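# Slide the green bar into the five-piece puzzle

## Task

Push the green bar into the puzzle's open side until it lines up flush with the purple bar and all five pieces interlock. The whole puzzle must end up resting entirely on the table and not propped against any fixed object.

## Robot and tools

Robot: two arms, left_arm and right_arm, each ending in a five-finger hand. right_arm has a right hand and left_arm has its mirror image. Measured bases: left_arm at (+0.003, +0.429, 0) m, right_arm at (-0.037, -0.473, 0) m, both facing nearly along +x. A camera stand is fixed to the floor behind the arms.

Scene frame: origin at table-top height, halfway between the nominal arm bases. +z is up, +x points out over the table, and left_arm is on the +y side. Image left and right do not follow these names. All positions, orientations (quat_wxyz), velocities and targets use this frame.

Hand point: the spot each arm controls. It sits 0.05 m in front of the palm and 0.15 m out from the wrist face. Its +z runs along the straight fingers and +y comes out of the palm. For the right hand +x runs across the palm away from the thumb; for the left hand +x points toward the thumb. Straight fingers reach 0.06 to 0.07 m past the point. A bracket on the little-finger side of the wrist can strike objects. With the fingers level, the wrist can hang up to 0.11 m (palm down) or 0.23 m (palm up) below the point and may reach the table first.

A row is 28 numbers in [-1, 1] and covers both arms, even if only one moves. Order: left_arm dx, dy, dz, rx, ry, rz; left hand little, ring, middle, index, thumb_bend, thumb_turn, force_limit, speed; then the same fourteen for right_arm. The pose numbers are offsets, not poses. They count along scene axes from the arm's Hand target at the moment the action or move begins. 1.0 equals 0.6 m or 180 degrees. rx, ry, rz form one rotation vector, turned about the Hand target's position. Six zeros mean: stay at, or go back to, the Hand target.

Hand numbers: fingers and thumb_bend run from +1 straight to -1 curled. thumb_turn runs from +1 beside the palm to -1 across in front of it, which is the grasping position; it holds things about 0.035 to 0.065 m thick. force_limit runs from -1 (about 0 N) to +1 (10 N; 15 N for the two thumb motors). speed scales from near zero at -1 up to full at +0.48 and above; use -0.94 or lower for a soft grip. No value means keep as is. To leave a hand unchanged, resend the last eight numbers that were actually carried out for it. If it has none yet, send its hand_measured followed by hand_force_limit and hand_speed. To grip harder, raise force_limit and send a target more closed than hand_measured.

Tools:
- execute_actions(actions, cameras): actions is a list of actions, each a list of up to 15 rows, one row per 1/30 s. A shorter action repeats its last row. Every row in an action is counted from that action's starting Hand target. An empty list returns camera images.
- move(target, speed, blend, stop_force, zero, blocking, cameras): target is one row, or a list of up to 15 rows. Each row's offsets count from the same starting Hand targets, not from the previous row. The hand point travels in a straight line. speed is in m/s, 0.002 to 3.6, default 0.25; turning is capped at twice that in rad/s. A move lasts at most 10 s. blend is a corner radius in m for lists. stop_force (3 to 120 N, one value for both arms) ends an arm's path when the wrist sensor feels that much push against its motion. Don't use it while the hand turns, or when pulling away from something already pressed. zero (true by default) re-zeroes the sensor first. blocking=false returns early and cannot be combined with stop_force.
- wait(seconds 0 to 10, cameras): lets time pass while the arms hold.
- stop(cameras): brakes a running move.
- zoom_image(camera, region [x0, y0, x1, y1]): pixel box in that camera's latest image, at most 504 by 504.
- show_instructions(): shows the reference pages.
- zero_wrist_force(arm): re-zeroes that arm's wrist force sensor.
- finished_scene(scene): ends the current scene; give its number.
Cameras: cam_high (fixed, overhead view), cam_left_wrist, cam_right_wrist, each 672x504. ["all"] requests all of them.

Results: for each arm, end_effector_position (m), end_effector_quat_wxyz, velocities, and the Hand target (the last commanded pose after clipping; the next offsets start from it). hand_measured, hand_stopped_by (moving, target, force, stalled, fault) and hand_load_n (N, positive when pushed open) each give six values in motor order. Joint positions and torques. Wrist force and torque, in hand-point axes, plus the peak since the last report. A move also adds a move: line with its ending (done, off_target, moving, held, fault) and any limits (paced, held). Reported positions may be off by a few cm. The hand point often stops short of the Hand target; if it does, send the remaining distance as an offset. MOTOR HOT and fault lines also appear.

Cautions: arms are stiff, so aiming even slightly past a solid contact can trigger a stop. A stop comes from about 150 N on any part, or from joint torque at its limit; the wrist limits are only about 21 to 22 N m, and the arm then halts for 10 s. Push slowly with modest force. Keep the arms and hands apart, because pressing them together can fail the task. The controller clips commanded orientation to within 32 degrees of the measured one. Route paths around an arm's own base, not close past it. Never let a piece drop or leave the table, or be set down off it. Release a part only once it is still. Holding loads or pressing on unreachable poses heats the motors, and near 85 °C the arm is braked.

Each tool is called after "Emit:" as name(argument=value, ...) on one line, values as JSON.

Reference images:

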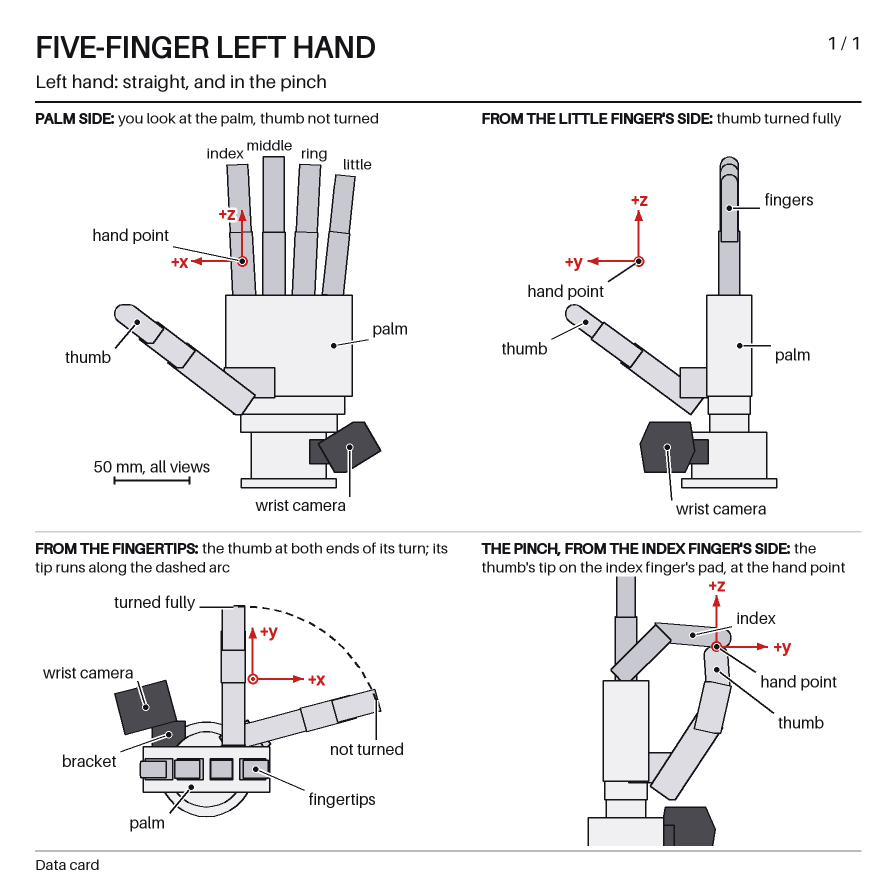

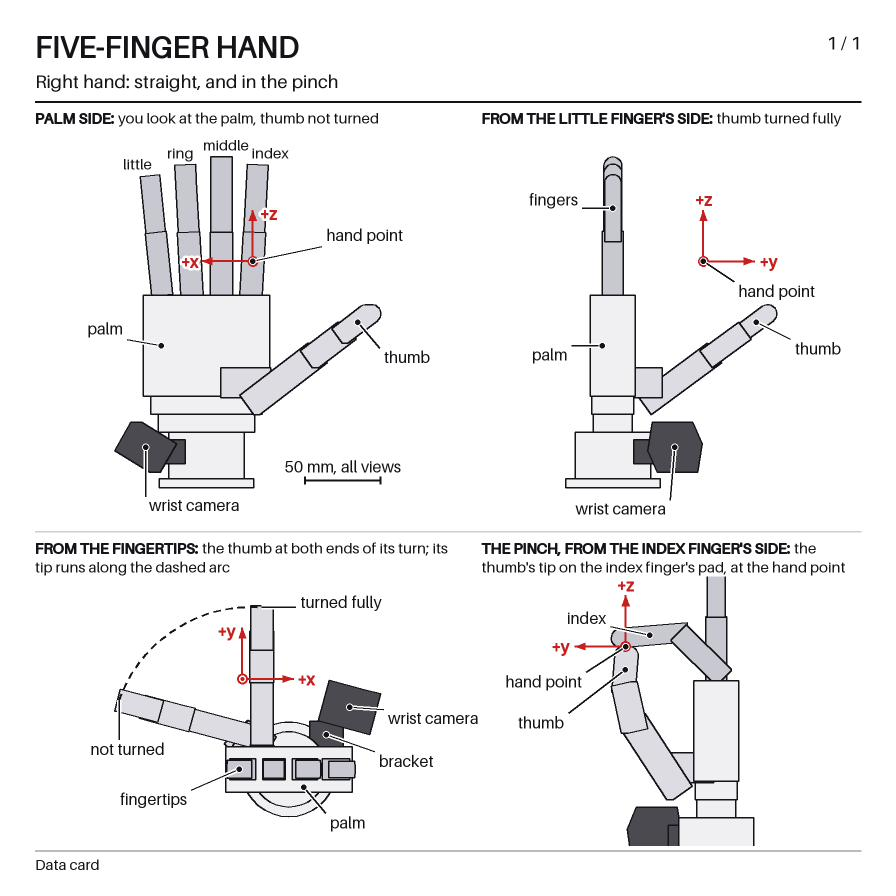

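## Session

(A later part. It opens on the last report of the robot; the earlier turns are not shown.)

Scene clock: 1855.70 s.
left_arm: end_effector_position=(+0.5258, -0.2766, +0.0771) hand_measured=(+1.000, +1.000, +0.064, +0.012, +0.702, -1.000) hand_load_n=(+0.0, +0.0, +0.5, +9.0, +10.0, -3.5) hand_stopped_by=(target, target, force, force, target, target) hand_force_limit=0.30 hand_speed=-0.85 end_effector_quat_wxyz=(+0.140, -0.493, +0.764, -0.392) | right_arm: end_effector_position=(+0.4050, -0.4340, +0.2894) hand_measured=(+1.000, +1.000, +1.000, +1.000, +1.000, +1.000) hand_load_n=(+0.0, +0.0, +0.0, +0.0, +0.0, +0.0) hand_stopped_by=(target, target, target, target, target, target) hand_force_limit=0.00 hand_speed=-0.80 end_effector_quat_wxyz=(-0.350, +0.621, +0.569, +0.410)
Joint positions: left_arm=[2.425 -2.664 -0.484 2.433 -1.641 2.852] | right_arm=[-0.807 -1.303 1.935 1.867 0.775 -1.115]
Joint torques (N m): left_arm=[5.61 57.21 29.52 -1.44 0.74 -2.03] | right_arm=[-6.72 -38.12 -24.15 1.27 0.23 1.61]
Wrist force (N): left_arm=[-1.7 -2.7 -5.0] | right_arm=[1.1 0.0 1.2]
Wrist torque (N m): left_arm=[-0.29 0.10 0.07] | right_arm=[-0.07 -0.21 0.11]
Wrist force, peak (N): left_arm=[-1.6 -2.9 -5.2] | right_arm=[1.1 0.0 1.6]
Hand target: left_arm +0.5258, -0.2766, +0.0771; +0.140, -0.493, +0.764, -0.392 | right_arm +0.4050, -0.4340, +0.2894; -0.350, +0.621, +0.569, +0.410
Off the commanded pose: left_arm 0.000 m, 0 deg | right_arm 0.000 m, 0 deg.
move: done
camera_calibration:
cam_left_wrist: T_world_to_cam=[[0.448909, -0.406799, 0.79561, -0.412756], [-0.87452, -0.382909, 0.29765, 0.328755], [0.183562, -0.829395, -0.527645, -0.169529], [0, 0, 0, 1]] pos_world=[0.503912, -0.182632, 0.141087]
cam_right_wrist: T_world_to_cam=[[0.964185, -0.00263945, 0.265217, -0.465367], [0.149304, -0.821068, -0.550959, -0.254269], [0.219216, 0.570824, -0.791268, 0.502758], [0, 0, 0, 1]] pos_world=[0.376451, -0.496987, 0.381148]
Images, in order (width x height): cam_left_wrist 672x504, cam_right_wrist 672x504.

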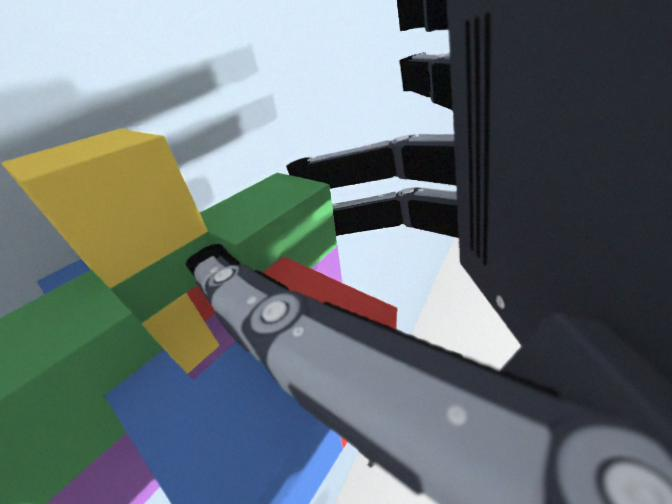

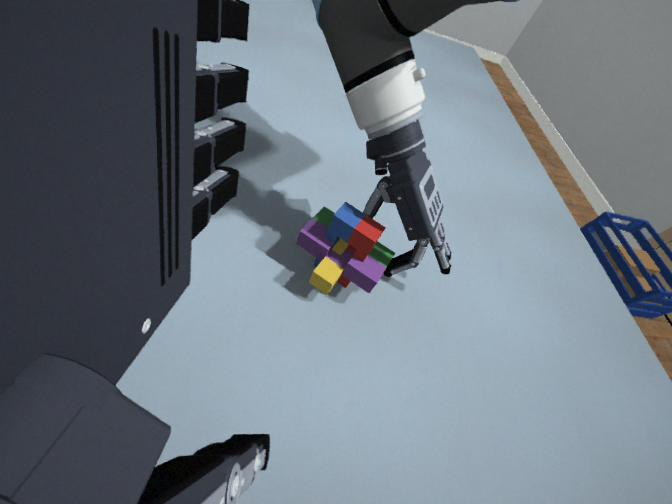

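Emit:
move(target=[0, 0, -0.0033, 0, 0, 0, 1, 1, -0.25, -0.28, 0.7, -1, 0.3, -0.85, 0, 0, 0, 0, 0, 0, 1, 1, 1, 1, 1, 1, 0, -0.8], speed=0.008, stop_force=6, cameras=["cam_right_wrist", "cam_left_wrist"])

Emit:
zoom_image(camera="cam_right_wrist", region=[290, 180, 410, 300])

Emit:
zoom_image(camera="cam_right_wrist", region=[365, 225, 405, 275])

Emit:
zoom_image(camera="cam_right_wrist", region=[300, 190, 340, 240])

Emit:
zoom_image(camera="cam_left_wrist", region=[60, 180, 200, 320])

Scene clock: 1862.43 s.
left_arm: end_effector_position=(+0.5259, -0.2766, +0.0765) hand_measured=(+1.000, +1.000, +0.064, +0.012, +0.702, -1.000) hand_load_n=(-0.5, +0.0, +0.5, +10.0, +9.5, -4.0) hand_stopped_by=(target, target, force, force, target, target) hand_force_limit=0.30 hand_speed=-0.85 end_effector_quat_wxyz=(+0.140, -0.493, +0.764, -0.392) | right_arm: end_effector_position=(+0.4050, -0.4340, +0.2894) hand_measured=(+1.000, +1.000, +1.000, +1.000, +1.000, +1.000) hand_load_n=(+0.0, +0.0, +0.0, +0.0, +0.0, +0.0) hand_stopped_by=(target, target, target, target, target, target) hand_force_limit=0.00 hand_speed=-0.80 end_effector_quat_wxyz=(-0.350, +0.621, +0.569, +0.410)
Joint positions: left_arm=[2.425 -2.664 -0.486 2.435 -1.641 2.852] | right_arm=[-0.807 -1.303 1.935 1.867 0.775 -1.115]
Joint torques (N m): left_arm=[2.42 55.49 29.29 -2.05 0.76 -2.07] | right_arm=[-5.57 -38.17 -24.81 1.36 0.34 1.56]
Wrist force (N): left_arm=[-1.7 -5.7 -6.5] | right_arm=[1.3 0.1 1.3]
Wrist torque (N m): left_arm=[-0.43 0.06 0.11] | right_arm=[-0.05 -0.25 0.13]
Wrist force, peak (N): left_arm=[-1.7 -8.9 -8.8] | right_arm=[1.3 -0.1 1.5]
Hand target: left_arm +0.5259, -0.2766, +0.0765; +0.140, -0.493, +0.764, -0.392 (not the last commanded pose) | right_arm +0.4050, -0.4340, +0.2894; -0.350, +0.621, +0.569, +0.410
Off the commanded pose: left_arm 0.001 m, 0 deg | right_arm 0.000 m, 0 deg.
move: contact (left_arm)
camera_calibration:
cam_left_wrist: T_world_to_cam=[[0.448794, -0.406628, 0.795763, -0.412251], [-0.874558, -0.382867, 0.297592, 0.328931], [0.183662, -0.829498, -0.527448, -0.170027], [0, 0, 0, 1]] pos_world=[0.503912, -0.182733, 0.140486]
cam_right_wrist: T_world_to_cam=[[0.964185, -0.00263945, 0.265217, -0.465367], [0.149304, -0.821068, -0.550959, -0.254269], [0.219216, 0.570824, -0.791268, 0.502758], [0, 0, 0, 1]] pos_world=[0.376451, -0.496987, 0.381148]
Images, in order (width x height): cam_left_wrist 672x504, cam_right_wrist 672x504.

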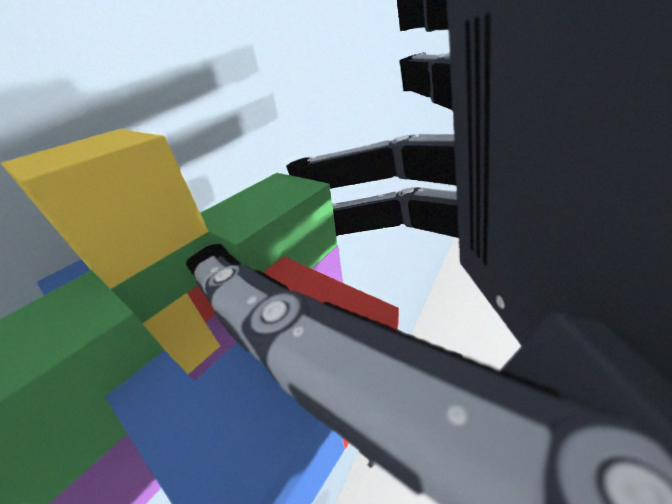

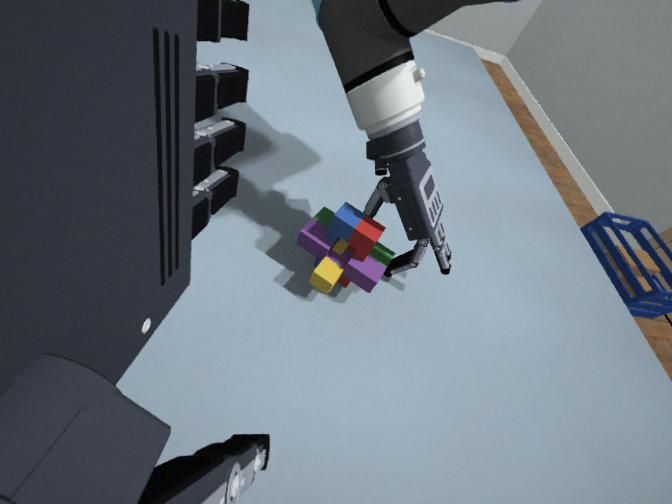

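Scaled by 4.200 from the camera's 672x504 image, which has a finer 960x720 frame.

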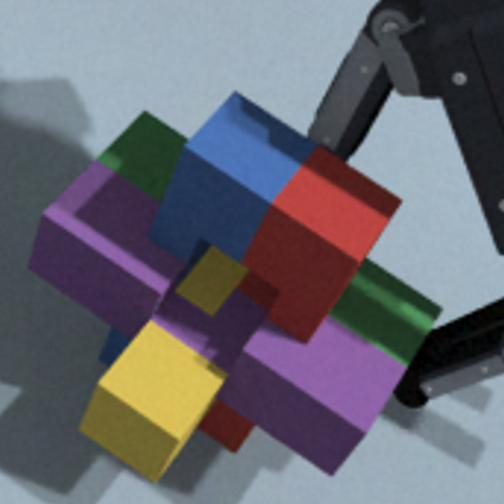

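Scaled by 10.080 from the camera's 672x504 image, which has a finer 960x720 frame.

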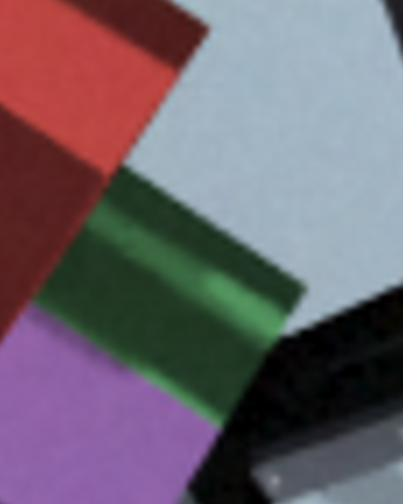

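Scaled by 10.080 from the camera's 672x504 image, which has a finer 960x720 frame.

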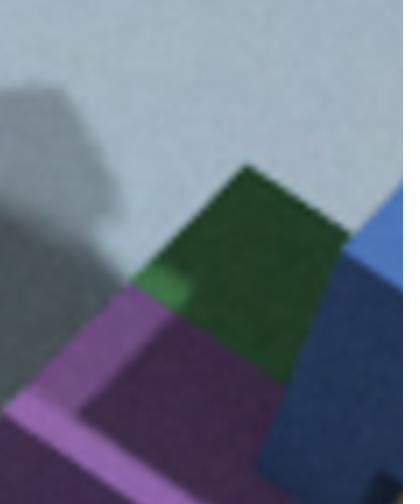

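Scaled by 3.600 from the camera's 672x504 image, which has a finer 960x720 frame.

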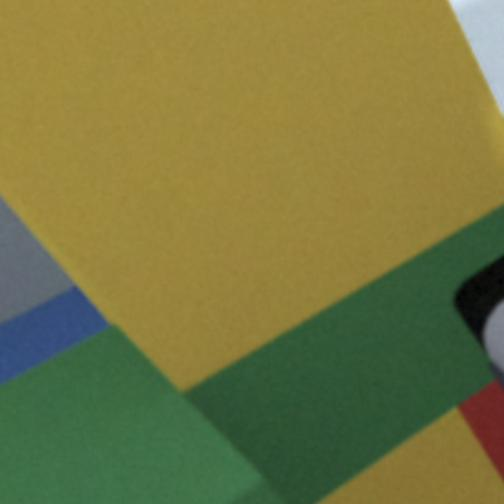

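Emit:
move(target=[[0, 0, 0.0008, 0, 0, 0, 1, 1, -0.25, -0.28, 0.7, -1, 0.3, -0.85, 0, 0, 0, 0, 0, 0, 1, 1, 1, 1, 1, 1, 0, -0.8], [0, 0, 0.0008, 0, 0, 0, 1, 1, 0.3, 0.3, 0.7, -1, 0.3, -0.7, 0, 0, 0, 0, 0, 0, 1, 1, 1, 1, 1, 1, 0, -0.8]], speed=0.01, cameras=["cam_right_wrist", "cam_left_wrist"])

Emit:
zoom_image(camera="cam_right_wrist", region=[290, 180, 410, 300])

Scene clock: 1868.20 s.
left_arm: end_effector_position=(+0.5259, -0.2766, +0.0770) hand_measured=(+1.000, +1.000, +0.300, +0.300, +0.700, -1.000) hand_load_n=(+0.0, +0.0, +0.0, +0.0, +2.5, -0.5) hand_stopped_by=(target, target, target, target, target, target) hand_force_limit=0.30 hand_speed=-0.70 end_effector_quat_wxyz=(+0.140, -0.493, +0.764, -0.392) | right_arm: end_effector_position=(+0.4050, -0.4340, +0.2894) hand_measured=(+1.000, +1.000, +1.000, +1.000, +1.000, +1.000) hand_load_n=(+0.0, +0.0, +0.0, -0.5, +0.0, +0.0) hand_stopped_by=(target, target, target, target, target, target) hand_force_limit=0.00 hand_speed=-0.80 end_effector_quat_wxyz=(-0.350, +0.621, +0.569, +0.410)
Joint positions: left_arm=[2.425 -2.664 -0.484 2.434 -1.641 2.852] | right_arm=[-0.807 -1.303 1.935 1.867 0.775 -1.115]
Joint torques (N m): left_arm=[1.91 70.89 29.8 0.42 0.66 -2.11] | right_arm=[-7.15 -39.68 -24.41 1.22 0.73 1.03]
Wrist force (N): left_arm=[-1.3 -0.1 -3.2] | right_arm=[1.2 -0.3 1.3]
Wrist torque (N m): left_arm=[-0.15 0.11 0.00] | right_arm=[-0.11 -0.23 0.11]
Wrist force, peak (N): left_arm=[-1.5 -5.9 -6.6] | right_arm=[1.4 0.0 1.4]
Hand target: left_arm +0.5259, -0.2766, +0.0770; +0.140, -0.493, +0.764, -0.392 | right_arm +0.4050, -0.4340, +0.2894; -0.350, +0.621, +0.569, +0.410
Off the commanded pose: left_arm 0.000 m, 0 deg | right_arm 0.000 m, 0 deg.
move: done
camera_calibration:
cam_left_wrist: T_world_to_cam=[[0.448809, -0.406693, 0.795721, -0.412583], [-0.874553, -0.382891, 0.297576, 0.328806], [0.183652, -0.829455, -0.52752, -0.169793], [0, 0, 0, 1]] pos_world=[0.503912, -0.182733, 0.140887]
cam_right_wrist: T_world_to_cam=[[0.964185, -0.00263945, 0.265217, -0.465367], [0.149304, -0.821068, -0.550959, -0.254269], [0.219216, 0.570824, -0.791268, 0.502758], [0, 0, 0, 1]] pos_world=[0.376451, -0.496987, 0.381148]
Images, in order (width x height): cam_left_wrist 672x504, cam_right_wrist 672x504.

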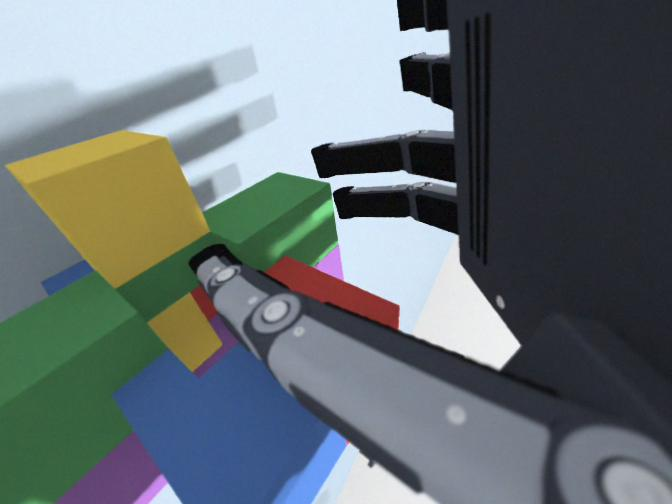

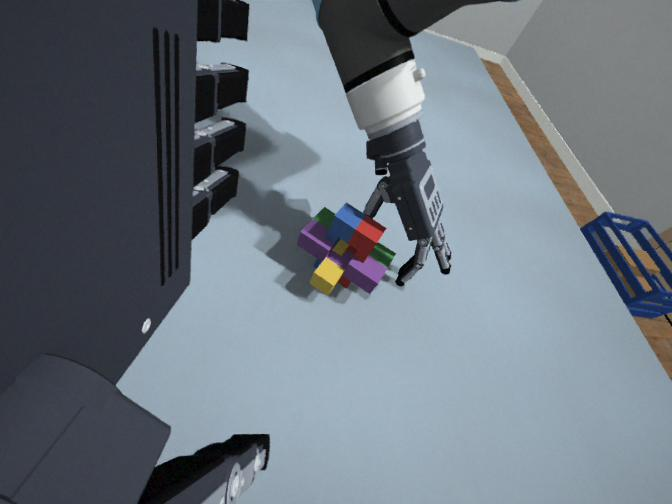

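Scaled by 4.200 from the camera's 672x504 image, which has a finer 960x720 frame.

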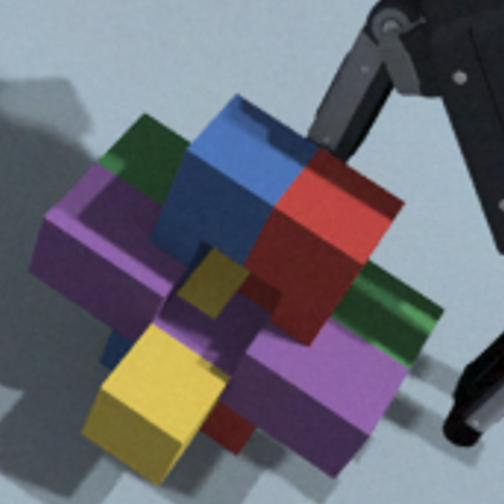

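Emit:
move(target=[[-0.0013, 0.0045, 0, 0, 0, 0, 1, 1, 0.3, 0.3, 0.7, -1, 0.3, -0.7, 0, 0, 0, 0, 0, 0, 1, 1, 1, 1, 1, 1, 0, -0.8], [0.003, 0.013, 0.15, 0, 0, 0, 1, 1, 0.3, 0.3, 0.7, -1, 0.3, -0.7, 0, 0, 0, 0, 0, 0, 1, 1, 1, 1, 1, 1, 0, -0.8], [0.1, 0.22, 0.2, 0, 0, 0, 1, 1, 0.3, 0.3, 0.7, -1, 0.3, -0.7, 0, 0, 0, 0, 0, 0, 1, 1, 1, 1, 1, 1, 0, -0.8]], speed=[0.015, 0.05, 0.1], cameras=["all"])

Emit:
zoom_image(camera="cam_right_wrist", region=[290, 180, 410, 300])

Scene clock: 1879.47 s.
left_arm: end_effector_position=(+0.5858, -0.1447, +0.1971) hand_measured=(+1.000, +1.000, +0.300, +0.300, +0.700, -1.000) hand_load_n=(+0.0, +0.0, +0.0, +0.0, +0.0, +0.0) hand_stopped_by=(target, target, target, target, target, target) hand_force_limit=0.30 hand_speed=-0.70 end_effector_quat_wxyz=(+0.140, -0.493, +0.764, -0.392) | right_arm: end_effector_position=(+0.4050, -0.4340, +0.2894) hand_measured=(+1.000, +1.000, +1.000, +1.000, +1.000, +1.000) hand_load_n=(+0.0, +0.0, +0.0, +0.0, +0.0, +0.0) hand_stopped_by=(target, target, target, target, target, target) hand_force_limit=0.00 hand_speed=-0.80 end_effector_quat_wxyz=(-0.350, +0.621, +0.569, +0.410)
Joint positions: left_arm=[2.635 -2.422 -0.638 2.343 -1.482 2.99] | right_arm=[-0.807 -1.303 1.935 1.867 0.775 -1.115]
Joint torques (N m): left_arm=[3.76 52.25 30.53 -1.75 -0.29 -1.91] | right_arm=[-6.82 -38.05 -24.08 1.34 0.66 1.45]
Wrist force (N): left_arm=[-1.3 0.3 -0.3] | right_arm=[1.3 0.0 1.3]
Wrist torque (N m): left_arm=[-0.08 0.18 -0.02] | right_arm=[-0.07 -0.25 0.13]
Wrist force, peak (N): left_arm=[-1.4 -0.3 -3.3] | right_arm=[1.1 -0.1 1.7]
Hand target: left_arm +0.5859, -0.1446, +0.1970; +0.140, -0.493, +0.764, -0.392 | right_arm +0.4050, -0.4340, +0.2894; -0.350, +0.621, +0.569, +0.410
Off the commanded pose: left_arm 0.000 m, 0 deg | right_arm 0.000 m, 0 deg.
move: done
camera_calibration:
cam_left_wrist: T_world_to_cam=[[0.448618, -0.406555, 0.795899, -0.481366], [-0.87463, -0.382814, 0.297449, 0.396125], [0.183752, -0.829558, -0.527323, -0.00816508], [0, 0, 0, 1]] pos_world=[0.563913, -0.050833, 0.260986]
cam_right_wrist: T_world_to_cam=[[0.964185, -0.00263945, 0.265217, -0.465367], [0.149304, -0.821068, -0.550959, -0.254269], [0.219216, 0.570824, -0.791268, 0.502758], [0, 0, 0, 1]] pos_world=[0.376451, -0.496987, 0.381148]

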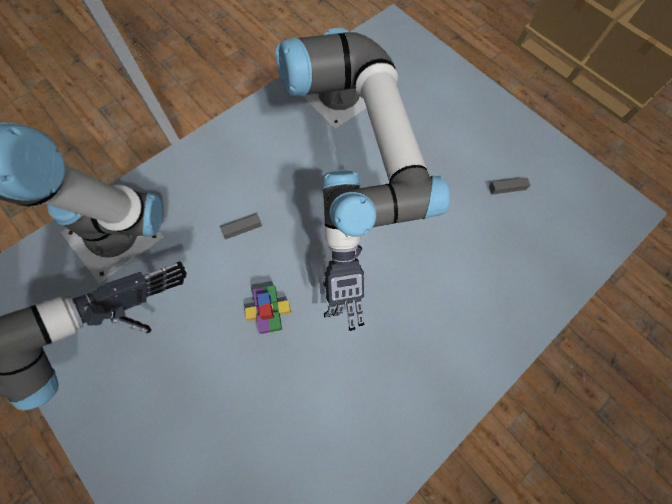

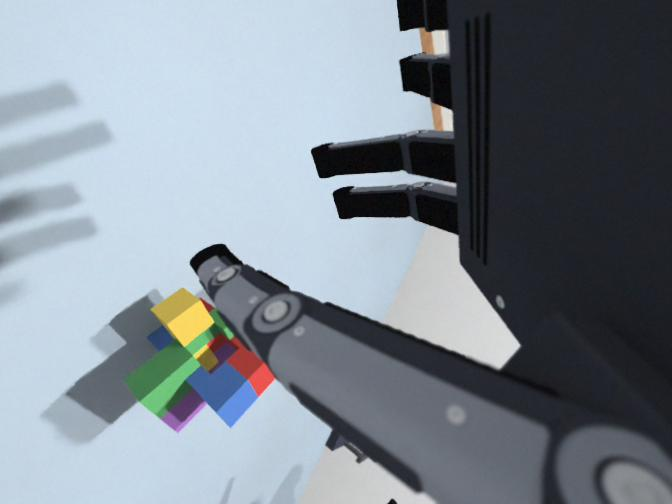

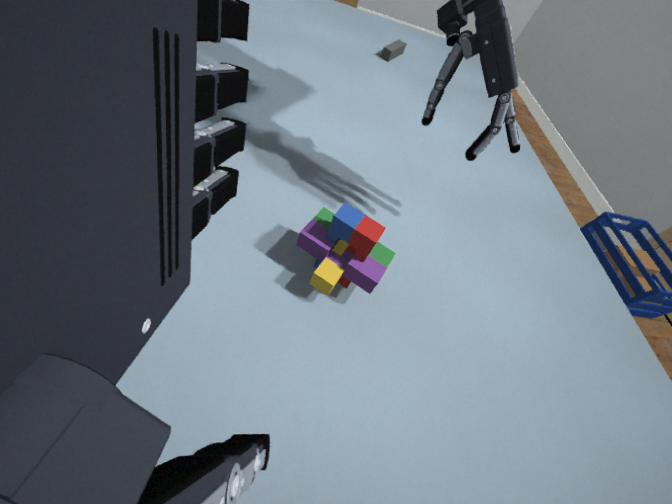

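Scaled by 4.200 from the camera's 672x504 image, which has a finer 960x720 frame.

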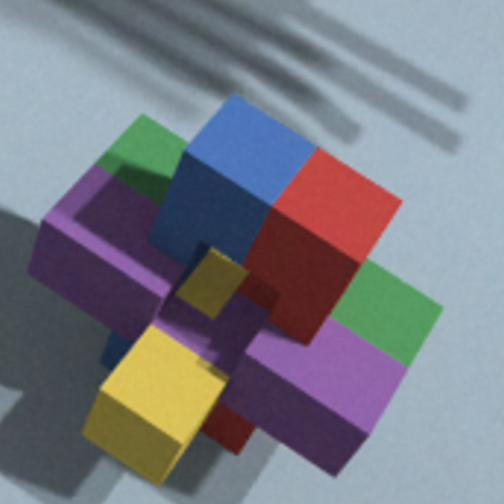

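Emit:
zoom_image(camera="cam_left_wrist", region=[110, 270, 290, 450])

Emit:
zoom_image(camera="cam_high", region=[230, 270, 310, 350])

Scaled by 2.800 from the camera's 672x504 image, which has a finer 960x720 frame.

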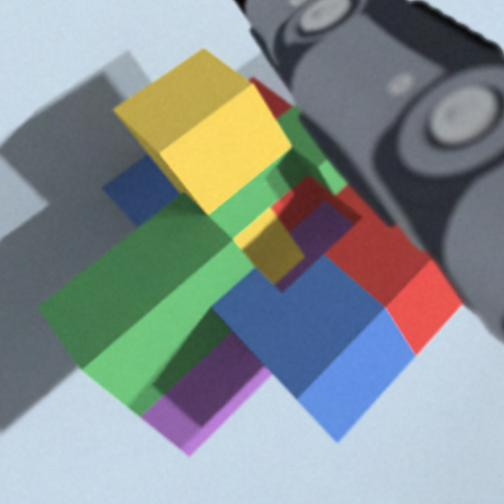

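Scaled by 6.300 from the camera's 672x504 image, which has a finer 960x720 frame.

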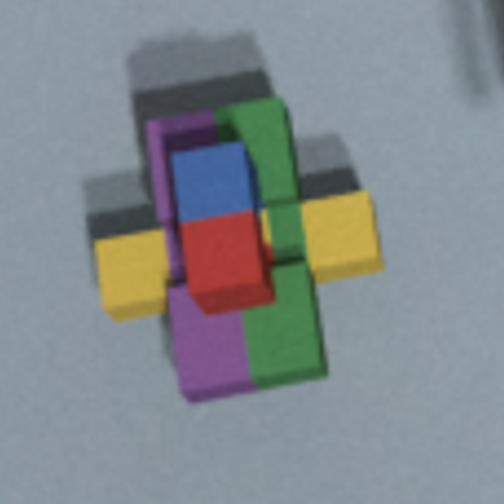

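Emit:
finished_scene(scene=1)

The scene is finished: the task was done.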